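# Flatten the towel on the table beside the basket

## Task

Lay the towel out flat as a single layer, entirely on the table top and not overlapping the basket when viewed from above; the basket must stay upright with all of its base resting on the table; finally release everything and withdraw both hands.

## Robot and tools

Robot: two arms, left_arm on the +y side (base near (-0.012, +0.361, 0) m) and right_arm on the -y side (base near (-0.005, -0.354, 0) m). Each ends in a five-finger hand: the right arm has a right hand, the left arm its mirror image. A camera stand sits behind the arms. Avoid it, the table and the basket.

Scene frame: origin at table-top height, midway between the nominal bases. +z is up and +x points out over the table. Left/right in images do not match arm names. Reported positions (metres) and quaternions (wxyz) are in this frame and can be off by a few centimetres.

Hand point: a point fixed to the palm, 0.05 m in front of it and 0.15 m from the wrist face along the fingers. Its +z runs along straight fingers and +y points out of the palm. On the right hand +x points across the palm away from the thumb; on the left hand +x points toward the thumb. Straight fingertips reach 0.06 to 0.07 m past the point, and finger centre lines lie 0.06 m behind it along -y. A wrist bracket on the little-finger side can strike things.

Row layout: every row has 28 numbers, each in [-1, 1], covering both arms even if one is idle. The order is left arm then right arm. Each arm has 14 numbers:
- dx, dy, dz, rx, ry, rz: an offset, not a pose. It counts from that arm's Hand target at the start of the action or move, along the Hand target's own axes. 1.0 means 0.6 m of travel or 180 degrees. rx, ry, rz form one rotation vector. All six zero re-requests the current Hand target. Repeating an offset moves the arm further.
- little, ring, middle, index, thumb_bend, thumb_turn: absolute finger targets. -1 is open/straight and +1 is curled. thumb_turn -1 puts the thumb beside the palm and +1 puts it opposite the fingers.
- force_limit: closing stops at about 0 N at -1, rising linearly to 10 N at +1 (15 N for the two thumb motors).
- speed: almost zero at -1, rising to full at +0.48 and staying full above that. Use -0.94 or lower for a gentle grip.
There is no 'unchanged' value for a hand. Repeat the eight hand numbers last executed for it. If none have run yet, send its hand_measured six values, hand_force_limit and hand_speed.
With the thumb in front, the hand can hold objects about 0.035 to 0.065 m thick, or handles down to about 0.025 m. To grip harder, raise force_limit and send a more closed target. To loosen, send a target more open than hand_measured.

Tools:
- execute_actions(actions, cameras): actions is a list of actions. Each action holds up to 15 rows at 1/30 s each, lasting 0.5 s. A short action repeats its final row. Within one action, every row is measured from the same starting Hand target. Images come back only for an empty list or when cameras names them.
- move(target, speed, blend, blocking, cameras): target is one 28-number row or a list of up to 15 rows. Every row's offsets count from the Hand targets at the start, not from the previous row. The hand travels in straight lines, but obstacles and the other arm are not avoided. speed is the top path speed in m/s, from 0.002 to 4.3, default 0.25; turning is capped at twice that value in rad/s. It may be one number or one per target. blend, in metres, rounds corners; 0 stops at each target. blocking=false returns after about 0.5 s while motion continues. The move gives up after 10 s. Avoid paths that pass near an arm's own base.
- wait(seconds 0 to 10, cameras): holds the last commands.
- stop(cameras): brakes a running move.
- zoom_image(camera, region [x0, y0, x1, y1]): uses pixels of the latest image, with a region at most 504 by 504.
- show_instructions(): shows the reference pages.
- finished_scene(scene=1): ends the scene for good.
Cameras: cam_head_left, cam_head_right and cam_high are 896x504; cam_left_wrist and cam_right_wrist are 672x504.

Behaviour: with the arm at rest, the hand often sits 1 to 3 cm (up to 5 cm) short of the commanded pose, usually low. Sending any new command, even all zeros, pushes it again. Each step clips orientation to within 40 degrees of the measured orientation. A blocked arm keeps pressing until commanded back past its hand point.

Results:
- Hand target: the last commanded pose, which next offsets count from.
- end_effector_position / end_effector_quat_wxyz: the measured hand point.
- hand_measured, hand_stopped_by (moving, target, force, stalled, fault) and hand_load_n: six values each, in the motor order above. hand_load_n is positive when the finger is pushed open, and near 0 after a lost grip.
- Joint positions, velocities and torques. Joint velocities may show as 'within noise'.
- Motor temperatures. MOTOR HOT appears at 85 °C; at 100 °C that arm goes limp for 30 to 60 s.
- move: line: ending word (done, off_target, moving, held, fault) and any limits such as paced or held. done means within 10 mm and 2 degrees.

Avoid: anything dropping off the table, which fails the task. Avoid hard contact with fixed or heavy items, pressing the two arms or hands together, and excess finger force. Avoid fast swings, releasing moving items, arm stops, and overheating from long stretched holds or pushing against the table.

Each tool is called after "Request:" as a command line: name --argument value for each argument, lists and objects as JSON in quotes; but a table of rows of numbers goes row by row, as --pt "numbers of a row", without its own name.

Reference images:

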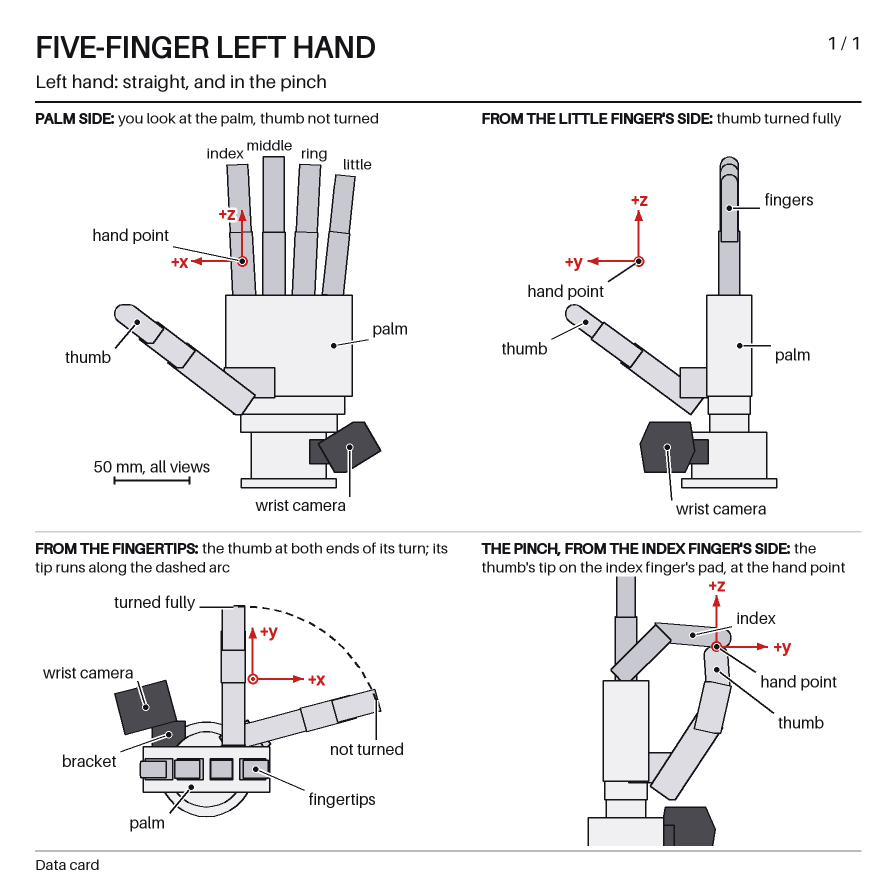

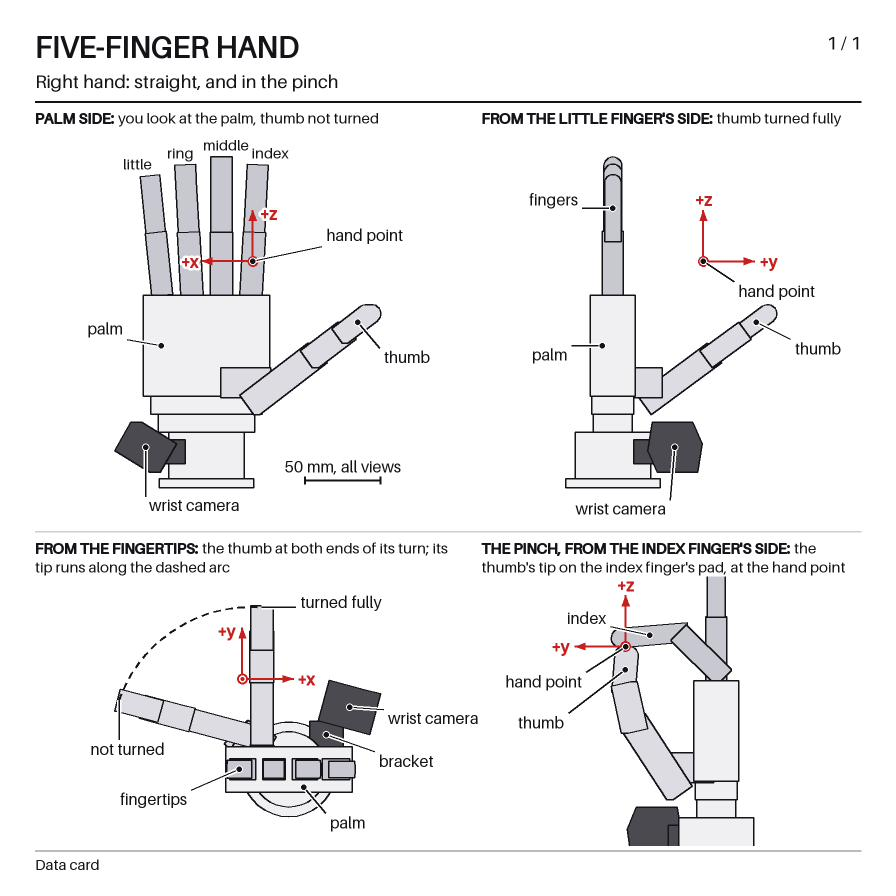

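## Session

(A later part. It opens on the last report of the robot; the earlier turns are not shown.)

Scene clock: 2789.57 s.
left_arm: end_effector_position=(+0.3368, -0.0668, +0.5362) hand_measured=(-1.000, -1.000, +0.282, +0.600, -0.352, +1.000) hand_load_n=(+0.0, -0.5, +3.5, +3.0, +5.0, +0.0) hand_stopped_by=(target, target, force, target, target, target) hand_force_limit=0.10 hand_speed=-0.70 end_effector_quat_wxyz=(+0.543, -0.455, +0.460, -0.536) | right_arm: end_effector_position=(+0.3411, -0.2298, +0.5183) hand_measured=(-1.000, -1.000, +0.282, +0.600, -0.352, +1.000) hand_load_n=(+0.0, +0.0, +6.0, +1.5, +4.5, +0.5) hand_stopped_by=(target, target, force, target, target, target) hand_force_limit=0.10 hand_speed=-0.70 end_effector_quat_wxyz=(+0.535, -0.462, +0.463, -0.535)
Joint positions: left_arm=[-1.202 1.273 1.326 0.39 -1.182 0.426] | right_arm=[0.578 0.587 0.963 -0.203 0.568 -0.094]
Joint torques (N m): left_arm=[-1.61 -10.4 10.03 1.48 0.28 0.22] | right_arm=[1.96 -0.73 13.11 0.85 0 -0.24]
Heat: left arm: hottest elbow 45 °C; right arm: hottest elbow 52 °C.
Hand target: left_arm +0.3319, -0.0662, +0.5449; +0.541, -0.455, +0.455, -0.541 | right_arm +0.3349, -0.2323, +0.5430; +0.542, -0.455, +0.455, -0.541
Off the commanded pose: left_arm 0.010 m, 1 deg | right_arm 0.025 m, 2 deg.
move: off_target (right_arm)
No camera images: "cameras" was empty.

Request:
move --target '[0,-0.0464,-0.0714,0,0,0,-1,-1,0.5,0.6,-0.35,1,0.1,-0.7,0,-0.067,-0.0728,0,0,0,-1,-1,0.5,0.6,-0.35,1,0.1,-0.7]' --speed 0.1 --cameras '["all"]'

Scene clock: 2794.40 s.
left_arm: end_effector_position=(+0.2904, -0.0705, +0.5484) hand_measured=(-1.000, -1.000, +0.282, +0.600, -0.352, +1.000) hand_load_n=(+0.0, -0.5, +3.0, +3.0, +5.0, +0.0) hand_stopped_by=(target, target, force, target, target, target) hand_force_limit=0.10 hand_speed=-0.70 end_effector_quat_wxyz=(+0.547, -0.450, +0.465, -0.531) | right_arm: end_effector_position=(+0.2925, -0.2270, +0.5494) hand_measured=(-1.000, -1.000, +0.282, +0.600, -0.352, +1.000) hand_load_n=(+0.0, +0.0, +5.5, +1.5, +4.5, +0.5) hand_stopped_by=(target, target, force, target, target, target) hand_force_limit=0.10 hand_speed=-0.70 end_effector_quat_wxyz=(+0.531, -0.465, +0.460, -0.539)
Joint positions: left_arm=[-1.311 1.263 1.326 0.526 -1.275 0.599] | right_arm=[0.795 0.532 1.037 -0.3 0.781 -0.159]
Joint torques (N m): left_arm=[-1.55 -10.7 10.78 1.25 0.43 0.18] | right_arm=[2.55 0.85 12.85 0.85 -0.08 -0.23]
Heat: left arm: hottest elbow 45 °C; right arm: hottest elbow 52 °C.
Hand target: left_arm +0.2850, -0.0662, +0.5650; +0.541, -0.455, +0.455, -0.541 | right_arm +0.2849, -0.2322, +0.5750; +0.542, -0.455, +0.455, -0.541
Off the commanded pose: left_arm 0.018 m, 2 deg | right_arm 0.027 m, 2 deg.
move: off_target (left_arm, right_arm)
camera_calibration:
cam_left_wrist: T_world_to_cam=[[-0.115885, -0.261626, 0.958187, -0.506362], [-0.482589, -0.82834, -0.284537, 0.23991], [0.868147, -0.495384, -0.0302657, -0.153102], [0, 0, 0, 1]] pos_world=[0.190014, -0.00959479, 0.548819]
cam_right_wrist: T_world_to_cam=[[0.190006, -0.245266, -0.950654, 0.421911], [-0.512596, 0.801055, -0.309122, 0.493858], [0.837343, 0.546036, 0.0264827, -0.0193684], [0, 0, 0, 1]] pos_world=[0.189202, -0.281551, 0.554267]

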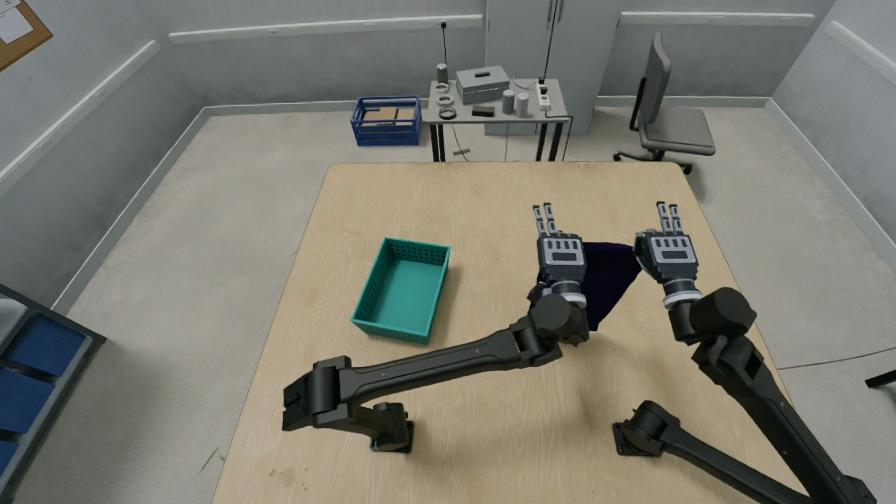

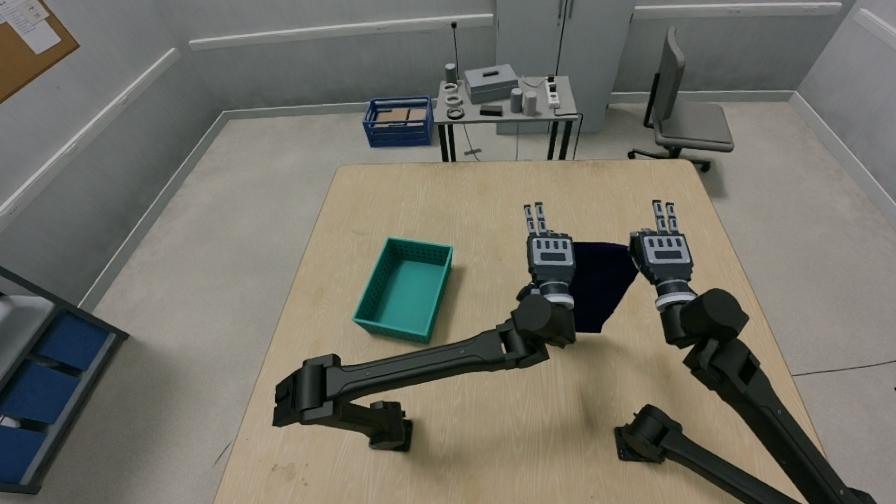

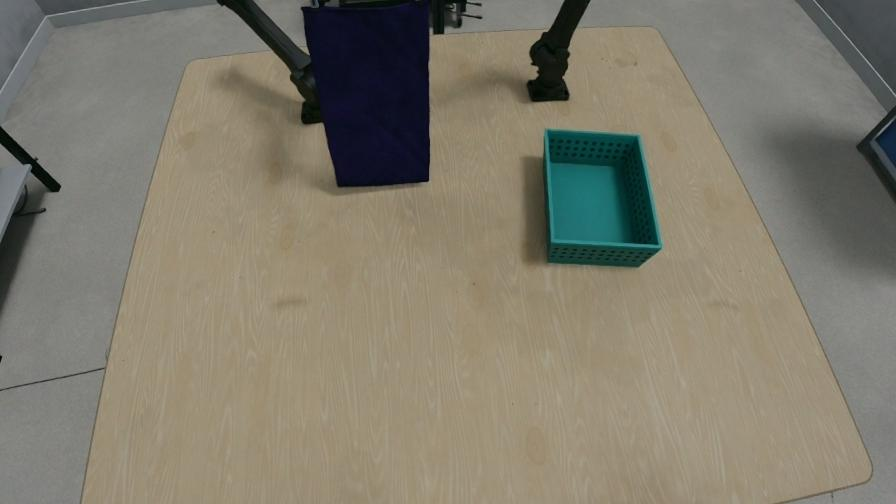

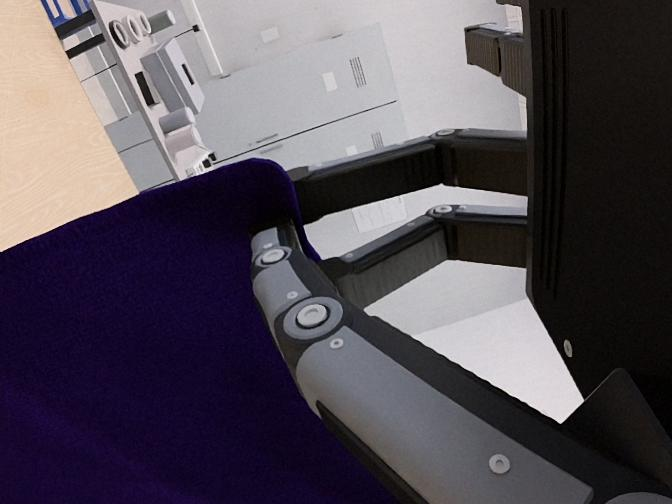

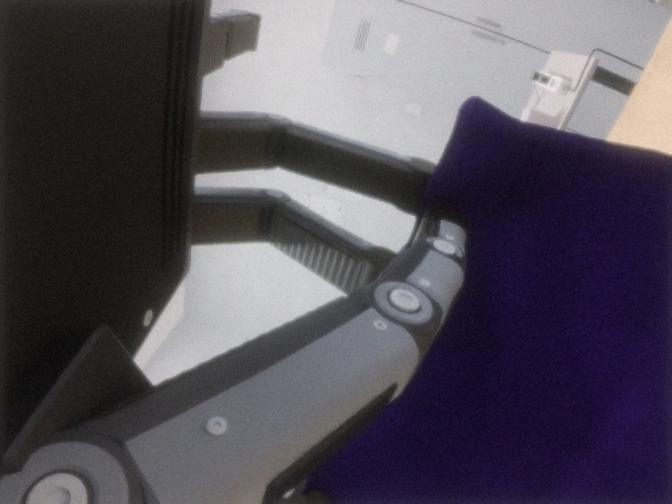

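Request:
move --pt "0 0.0704 0.1111 0 0 0 -1 -1 0.5 0.6 -0.35 1 0.1 -0.7 0 0.0797 0.1163 0 0 0 -1 -1 0.5 0.6 -0.35 1 0.1 -0.7" --pt "0 0.1548 0.235 0 0 0 -1 -1 0.5 0.6 -0.35 1 0.1 -0.7 0 0.1694 0.2409 0 0 0 -1 -1 0.5 0.6 -0.35 1 0.1 -0.7" --pt "0 0.2844 0.3848 0 0 0 -1 -1 0.5 0.6 -0.35 1 0.1 -0.7 0 0.3059 0.3911 0 0 0 -1 -1 0.5 0.6 -0.35 1 0.1 -0.7" --pt "0 0.4538 0.5293 -0.0833 0 0 -1 -1 0.5 0.6 -0.35 1 0.1 -0.7 0 0.4834 0.5342 -0.0833 0 0 -1 -1 0.5 0.6 -0.35 1 0.1 -0.7" --pt "0 0.6625 0.6668 -0.1556 0 0 -1 -1 0.5 0.6 -0.35 1 0.1 -0.7 0 0.6935 0.6698 -0.1556 0 0 -1 -1 0.5 0.6 -0.35 1 0.1 -0.7" --pt "0 0.8491 0.7557 -0.1944 0 0 -1 -1 0.5 0.6 -0.35 1 0.1 -0.7 0 0.8867 0.7576 -0.1944 0 0 -1 -1 0.5 0.6 -0.35 1 0.1 -0.7" --speed '[0.2, 0.2, 0.18, 0.18, 0.15, 0.15]' --blend '[0.02, 0.03, 0.03, 0.03, 0.03, 0]' --cameras '["all"]'

Scene clock: 2828.17 s.
left_arm: end_effector_position=(+0.8031, -0.0665, +0.1121) hand_measured=(-1.000, -1.000, +0.282, +0.600, -0.352, +1.000) hand_load_n=(+0.0, +0.0, +3.5, +3.0, +5.0, +0.0) hand_stopped_by=(target, target, force, target, target, target) hand_force_limit=0.10 hand_speed=-0.70 end_effector_quat_wxyz=(-0.375, +0.594, -0.614, +0.360) | right_arm: end_effector_position=(+0.8085, -0.2254, +0.1214) hand_measured=(-1.000, -1.000, +0.282, +0.600, -0.352, +1.000) hand_load_n=(+0.0, +0.0, +6.0, +1.5, +4.5, +0.5) hand_stopped_by=(target, target, force, target, target, target) hand_force_limit=0.10 hand_speed=-0.70 end_effector_quat_wxyz=(-0.375, +0.607, -0.592, +0.376)
Joint positions: left_arm=[-0.523 2.362 2.22 -0.4 -0.473 -0.231] | right_arm=[0.15 2.036 1.647 -0.065 0.121 0.044]
Joint torques (N m): left_arm=[-0.03 -24.64 14.76 1.03 -0.07 -0.06] | right_arm=[0.62 -19.49 13.52 0.99 -0.02 0]
Heat: left arm: hottest elbow 45 °C; right arm: hottest elbow 54 °C.
Hand target: left_arm +0.8191, -0.0660, +0.1412; -0.379, +0.597, -0.597, +0.379 | right_arm +0.8246, -0.2320, +0.1295; -0.380, +0.596, -0.597, +0.380
Off the commanded pose: left_arm 0.033 m, 3 deg | right_arm 0.019 m, 1 deg.
move: off_target (left_arm, right_arm)
camera_calibration:
cam_left_wrist: T_world_to_cam=[[0.479319, -0.26713, 0.835999, -0.492505], [-0.556655, -0.828969, 0.0542739, 0.388003], [0.678519, -0.491378, -0.54604, -0.39901], [0, 0, 0, 1]] pos_world=[0.722786, -0.00598516, 0.1728]
cam_right_wrist: T_world_to_cam=[[-0.37357, -0.250203, -0.893221, 0.364984], [-0.607606, 0.793601, 0.0318202, 0.658623], [0.700899, 0.554614, -0.448491, -0.271034], [0, 0, 0, 1]] pos_world=[0.726498, -0.281044, 0.183498]

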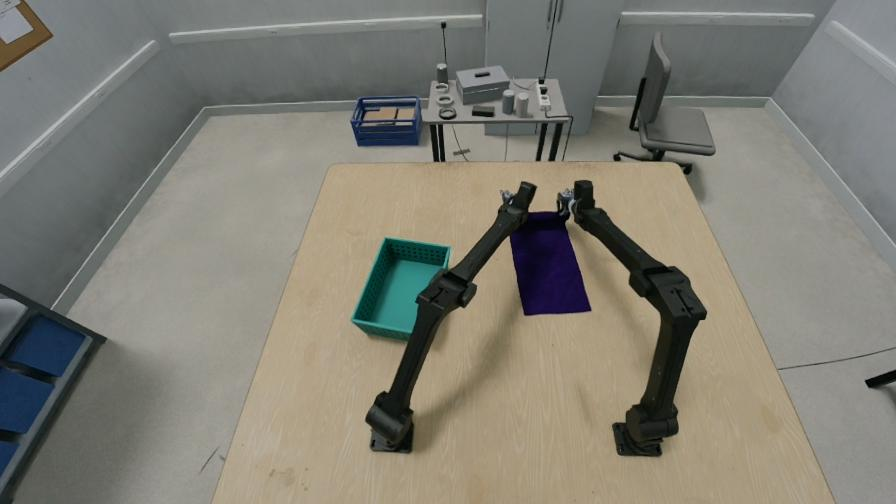

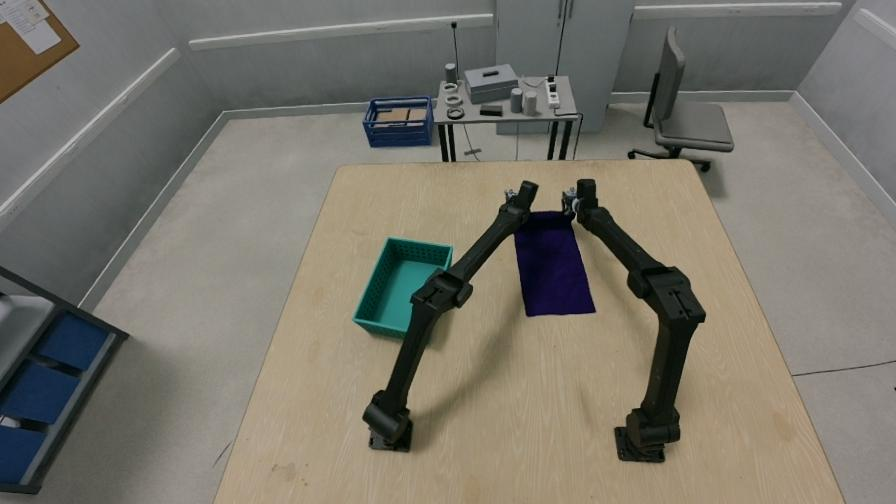

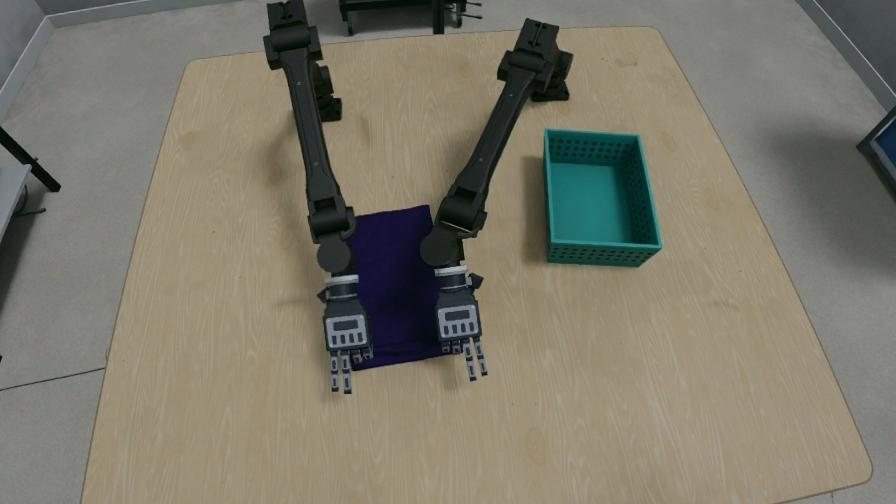

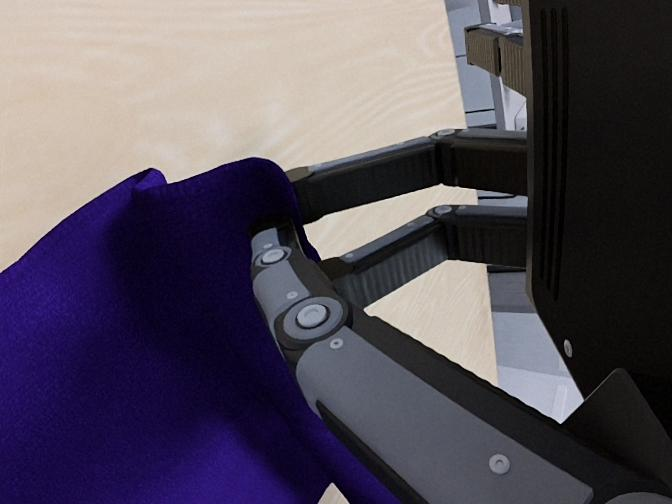

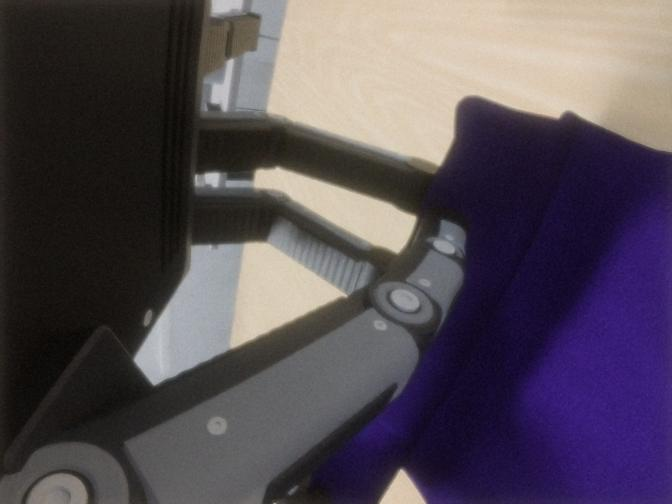

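Request:
wait --seconds 0 --cameras '["all"]'

Scene clock: 2848.07 s.
left_arm: end_effector_position=(+0.8031, -0.0665, +0.1121) hand_measured=(-1.000, -1.000, +0.282, +0.600, -0.352, +1.000) hand_load_n=(+0.0, +0.0, +3.0, +3.0, +5.0, +0.0) hand_stopped_by=(target, target, force, target, target, target) hand_force_limit=0.10 hand_speed=-0.70 end_effector_quat_wxyz=(-0.375, +0.594, -0.614, +0.360) | right_arm: end_effector_position=(+0.8085, -0.2254, +0.1214) hand_measured=(-1.000, -1.000, +0.282, +0.600, -0.352, +1.000) hand_load_n=(-0.5, +0.0, +6.0, +1.5, +4.5, +0.5) hand_stopped_by=(target, target, force, target, target, target) hand_force_limit=0.10 hand_speed=-0.70 end_effector_quat_wxyz=(-0.375, +0.607, -0.592, +0.376)
Joint positions: left_arm=[-0.523 2.362 2.22 -0.4 -0.473 -0.231] | right_arm=[0.15 2.036 1.647 -0.065 0.121 0.044]
Joint torques (N m): left_arm=[-0.09 -24.88 14.72 1.03 -0.07 -0.06] | right_arm=[0.67 -20.07 13.52 0.83 0 0.03]
Heat: left arm: hottest elbow 49 °C; right arm: hottest elbow 52 °C.
Hand target: left_arm +0.8191, -0.0660, +0.1412; -0.380, +0.597, -0.597, +0.379 | right_arm +0.8246, -0.2320, +0.1296; -0.380, +0.596, -0.597, +0.380
Off the commanded pose: left_arm 0.033 m, 3 deg | right_arm 0.019 m, 1 deg.
camera_calibration:
cam_left_wrist: T_world_to_cam=[[0.479319, -0.26713, 0.835999, -0.492505], [-0.556655, -0.828969, 0.0542739, 0.388003], [0.678519, -0.491378, -0.54604, -0.39901], [0, 0, 0, 1]] pos_world=[0.722786, -0.00598516, 0.1728]
cam_right_wrist: T_world_to_cam=[[-0.37357, -0.250203, -0.893221, 0.364984], [-0.607606, 0.793601, 0.0318202, 0.658623], [0.700899, 0.554614, -0.448491, -0.271034], [0, 0, 0, 1]] pos_world=[0.726498, -0.281044, 0.183498]

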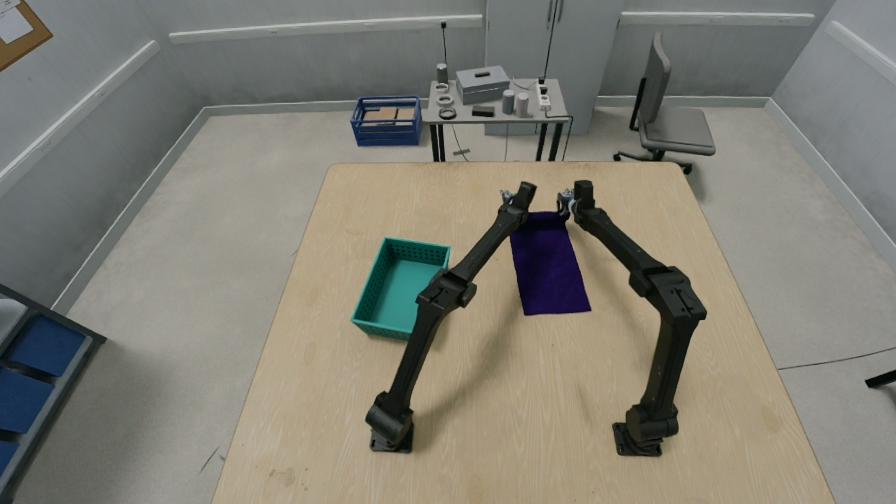

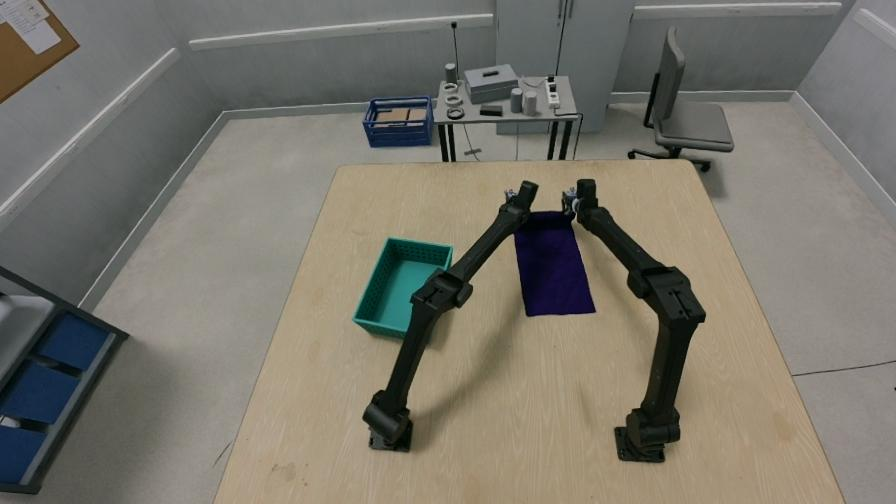

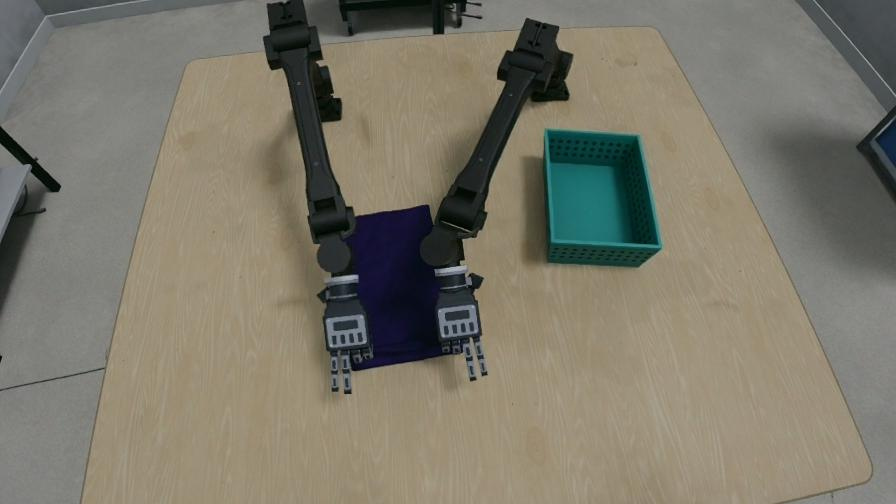

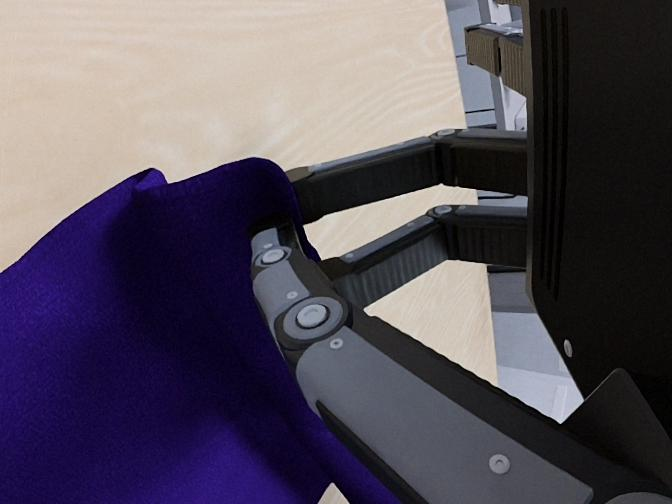

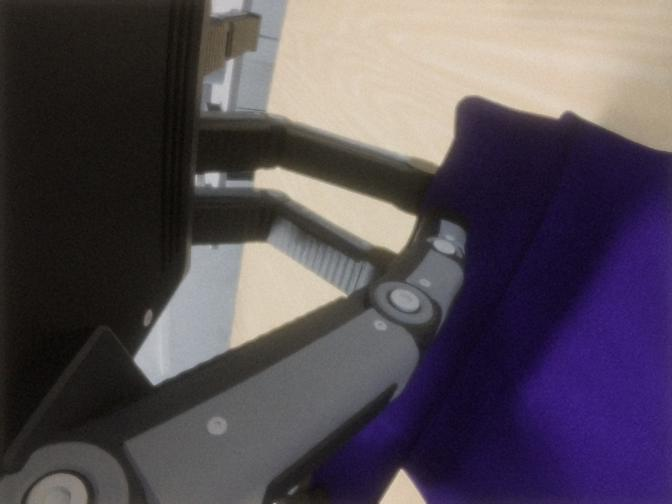

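Request:
zoom_image --camera "cam_head_left" --region '[490, 190, 610, 330]'

Request:
zoom_image --camera "cam_high" --region '[310, 190, 500, 390]'

Scaled by 3.600.

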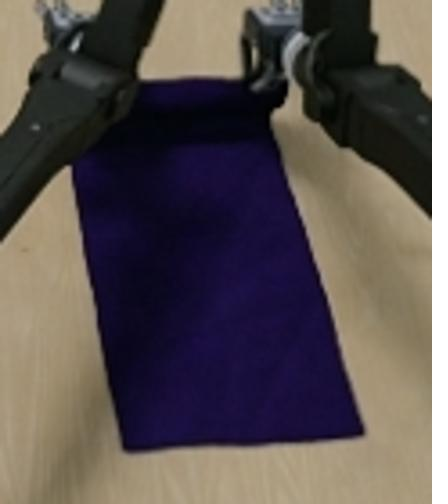

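Scaled by 2.520.

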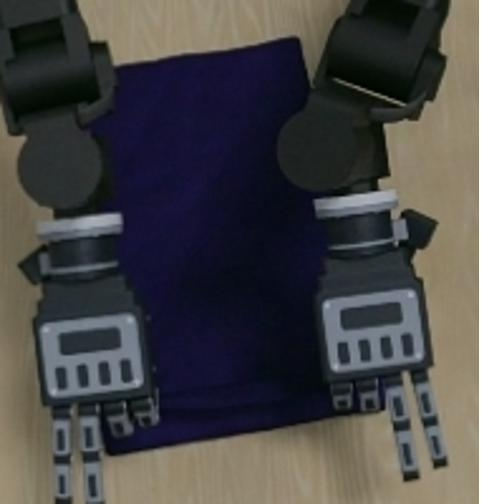

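Request:
move --pt "-0.0033 0.033 0.0908 0 0 0 -1 -1 0.5 0.6 -0.35 1 0.1 -0.7 0.0067 0.0328 0.1072 0 0 0 -1 -1 0.5 0.6 -0.35 1 0.1 -0.7" --speed 0.1 --cameras '["all"]'

Scene clock: 2884.80 s.
left_arm: end_effector_position=(+0.8449, -0.0681, +0.0766) hand_measured=(-1.000, -1.000, +0.282, +0.600, -0.352, +1.000) hand_load_n=(+0.0, +0.0, +3.0, +3.0, +5.0, +0.0) hand_stopped_by=(target, target, force, target, target, target) hand_force_limit=0.10 hand_speed=-0.70 end_effector_quat_wxyz=(-0.372, +0.597, -0.609, +0.366) | right_arm: end_effector_position=(+0.8600, -0.2276, +0.0822) hand_measured=(-1.000, -1.000, +0.282, +0.600, -0.352, +1.000) hand_load_n=(+0.0, +0.0, +6.0, +1.5, +4.5, +0.5) hand_stopped_by=(target, target, force, target, target, target) hand_force_limit=0.10 hand_speed=-0.70 end_effector_quat_wxyz=(-0.378, +0.603, -0.592, +0.377)
Joint positions: left_arm=[-0.498 2.534 2.444 -0.44 -0.45 -0.231] | right_arm=[0.136 2.205 1.823 -0.065 0.108 0.044]
Joint torques (N m): left_arm=[0.26 -25.88 14.82 1.11 -0.04 0.09] | right_arm=[0.32 -20.72 13.56 0.73 -0.01 -0.03]
Motor temperatures (°C): left_arm=[22 35 52 22 24 24] | right_arm=[24 31 52 24 23 26]
Heat: left arm: hottest elbow 52 °C; right arm: hottest elbow 52 °C.
Hand target: left_arm +0.8601, -0.0638, +0.1000; -0.380, +0.597, -0.597, +0.379 | right_arm +0.8745, -0.2358, +0.0843; -0.380, +0.597, -0.597, +0.379
Off the commanded pose: left_arm 0.028 m, 2 deg | right_arm 0.017 m, 1 deg.
move: off_target (left_arm, right_arm)
camera_calibration:
cam_left_wrist: T_world_to_cam=[[0.476632, -0.250519, 0.842652, -0.480362], [-0.552371, -0.831031, 0.0653746, 0.407157], [0.683892, -0.496616, -0.534475, -0.453325], [0, 0, 0, 1]] pos_world=[0.763883, -0.00710826, 0.135869]
cam_right_wrist: T_world_to_cam=[[-0.368777, -0.243536, -0.897047, 0.346363], [-0.605853, 0.794881, 0.0332678, 0.691509], [0.704943, 0.555747, -0.440681, -0.327417], [0, 0, 0, 1]] pos_world=[0.777495, -0.283354, 0.143413]

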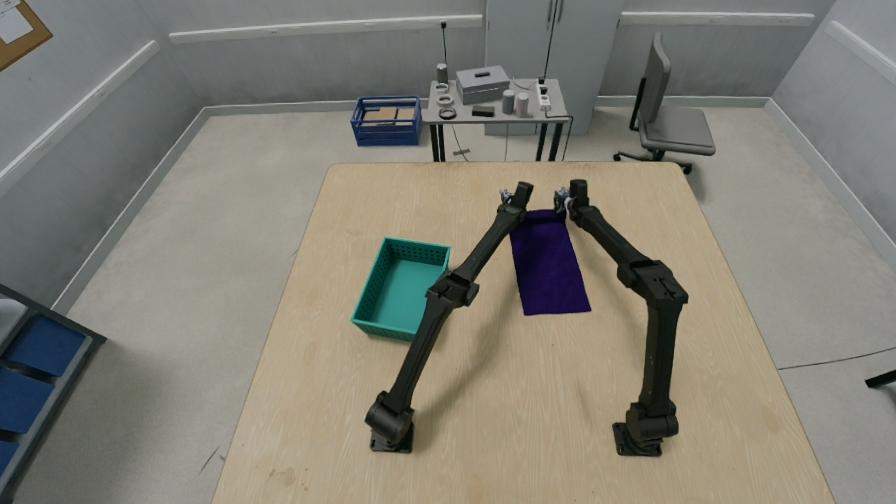

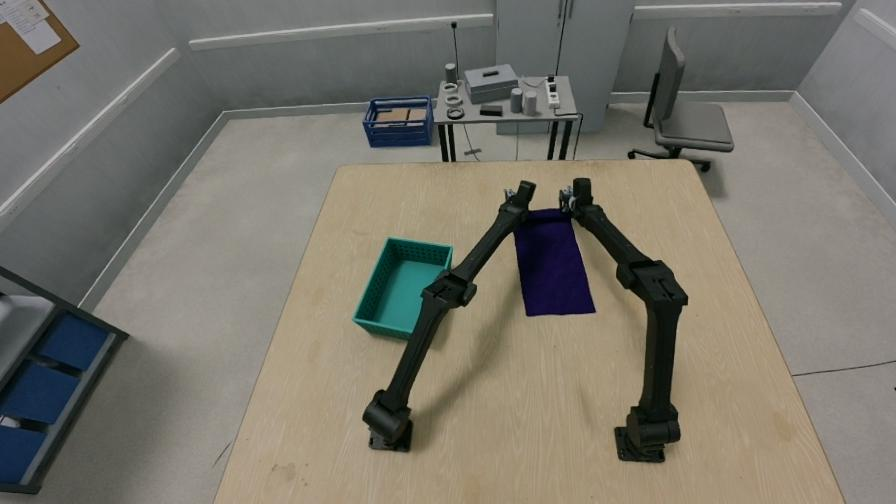

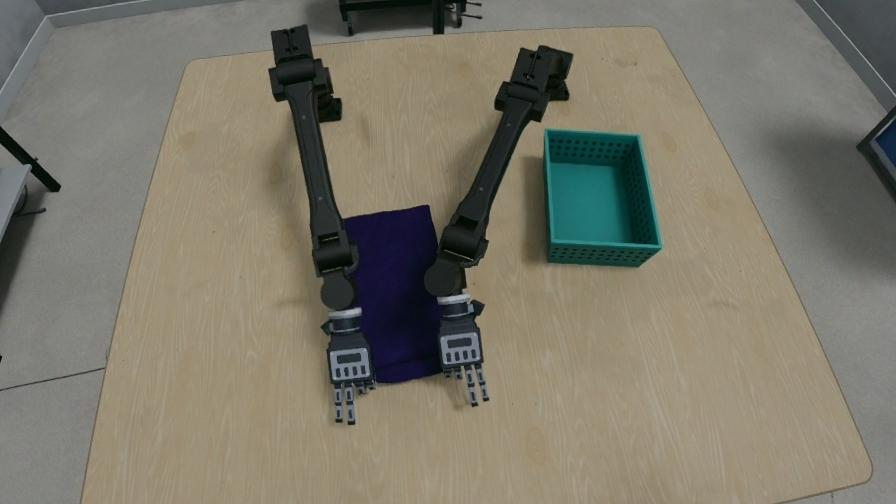

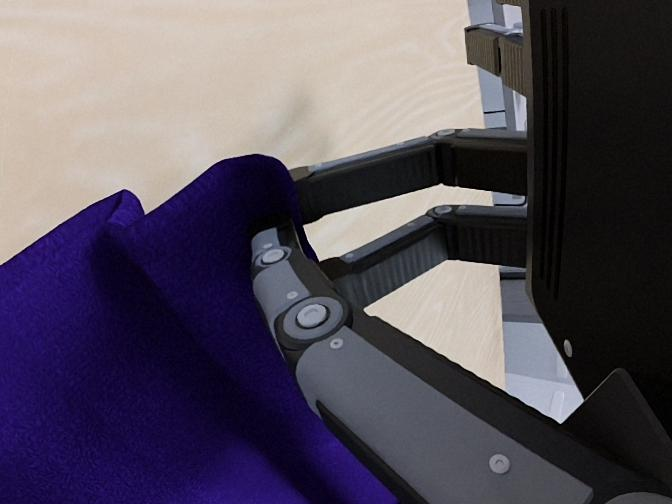

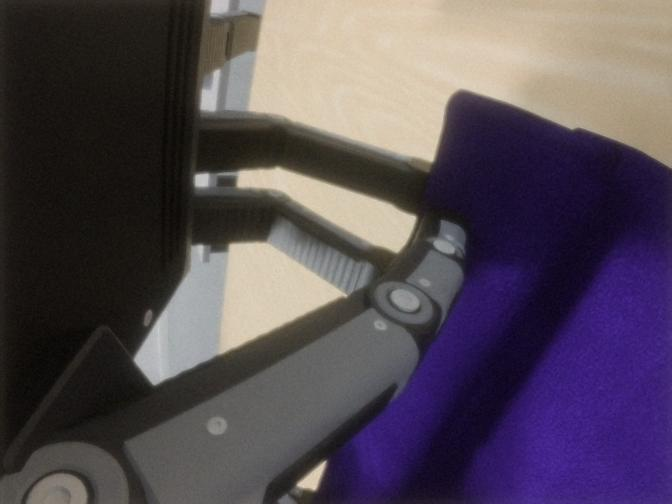

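Request:
move --pt "-0.0033 0.055 0.0477 0 0 0 -1 -1 0.5 0.6 -0.35 1 0.1 -0.7 0.0 0.0507 0.0448 0 0 0 -1 -1 0.5 0.6 -0.35 1 0.1 -0.7" --speed 0.1 --cameras '["all"]'

Scene clock: 2896.67 s.
left_arm: end_effector_position=(+0.8565, -0.0677, +0.0438) hand_measured=(-1.000, -1.000, +0.282, +0.600, -0.352, +1.000) hand_load_n=(+0.0, +0.0, +3.5, +3.0, +4.5, +0.0) hand_stopped_by=(target, target, force, target, target, target) hand_force_limit=0.10 hand_speed=-0.70 end_effector_quat_wxyz=(-0.372, +0.598, -0.606, +0.368) | right_arm: end_effector_position=(+0.8675, -0.2276, +0.0456) hand_measured=(-1.000, -1.000, +0.282, +0.600, -0.352, +1.000) hand_load_n=(+0.0, +0.0, +6.0, +1.5, +4.5, +1.0) hand_stopped_by=(target, target, force, target, target, target) hand_force_limit=0.10 hand_speed=-0.70 end_effector_quat_wxyz=(-0.372, +0.607, -0.596, +0.371)
Joint positions: left_arm=[-0.49 2.601 2.484 -0.406 -0.443 -0.231] | right_arm=[0.135 2.271 1.849 -0.046 0.107 0.045]
Joint torques (N m): left_arm=[0.32 -25.23 14.27 1.46 0.02 0.14] | right_arm=[0.79 -21.25 13.16 2 -0.06 -0.04]
Heat: left arm: hottest elbow 53 °C; right arm: hottest elbow 54 °C.
Hand target: left_arm +0.8721, -0.0619, +0.0583; -0.380, +0.597, -0.597, +0.379 | right_arm +0.8860, -0.2357, +0.0456; -0.380, +0.596, -0.597, +0.379
Off the commanded pose: left_arm 0.022 m, 2 deg | right_arm 0.020 m, 2 deg.
move: off_target (left_arm, right_arm)
camera_calibration:
cam_left_wrist: T_world_to_cam=[[0.473679, -0.244521, 0.846072, -0.45536], [-0.551205, -0.831573, 0.0682645, 0.414962], [0.686878, -0.498694, -0.528679, -0.481544], [0, 0, 0, 1]] pos_world=[0.775185, -0.00641692, 0.102358]
cam_right_wrist: T_world_to_cam=[[-0.386502, -0.244849, -0.889194, 0.331088], [-0.604842, 0.795132, 0.043956, 0.695988], [0.696263, 0.55481, -0.455415, -0.340808], [0, 0, 0, 1]] pos_world=[0.786221, -0.283252, 0.1086]

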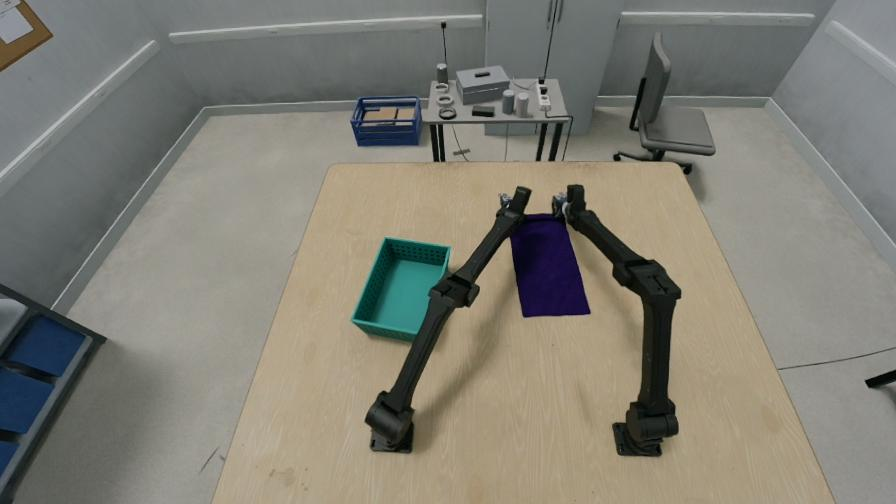

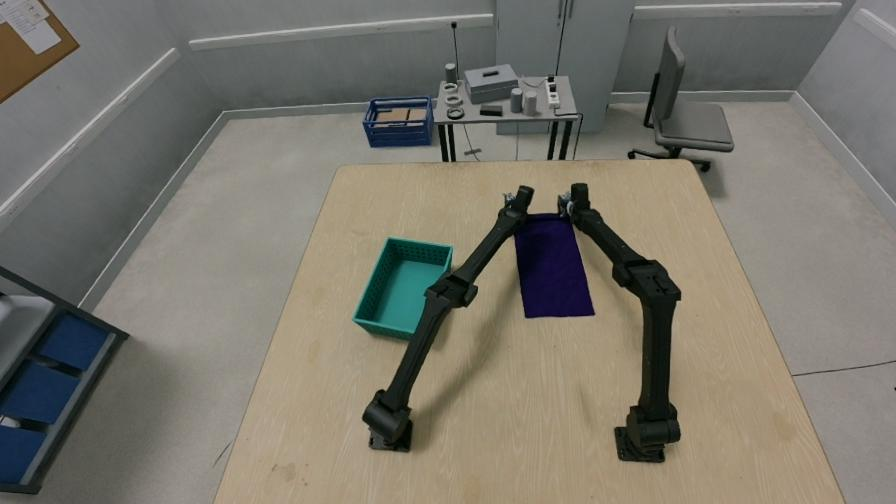

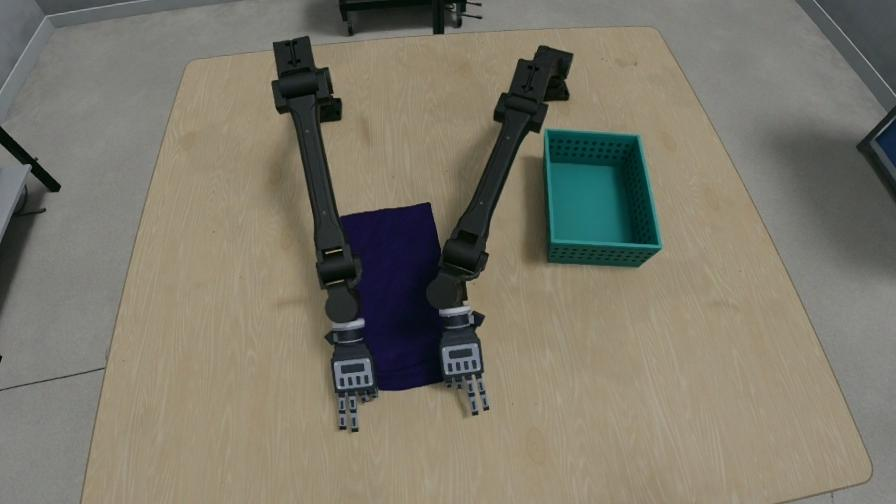

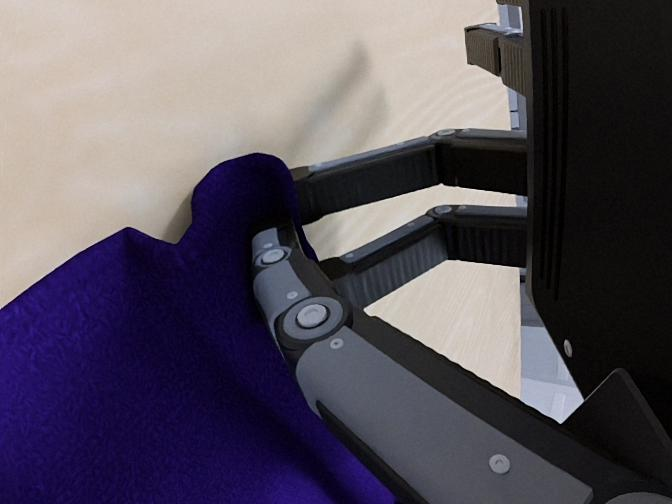

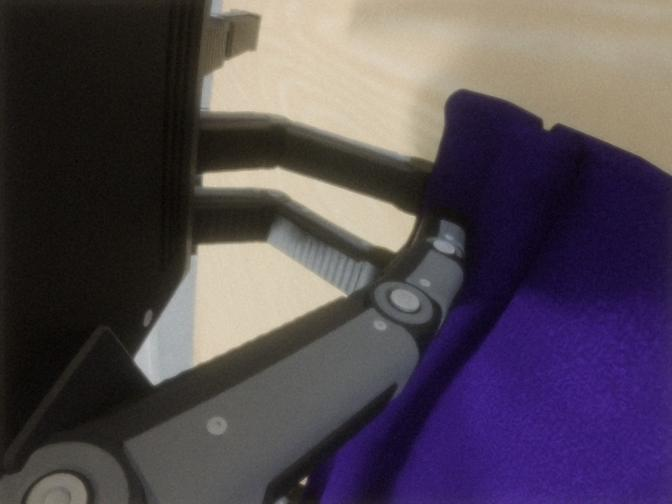

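Request:
zoom_image --camera "cam_high" --region '[310, 190, 510, 430]'

Request:
zoom_image --camera "cam_head_left" --region '[490, 190, 610, 330]'

Scaled by 2.100.

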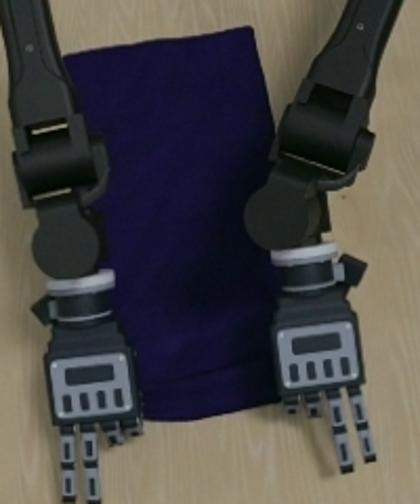

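Scaled by 3.600.

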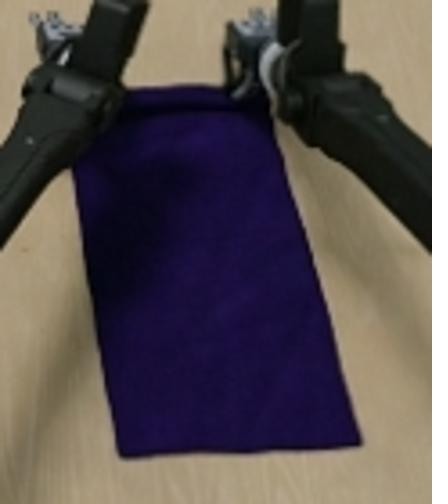

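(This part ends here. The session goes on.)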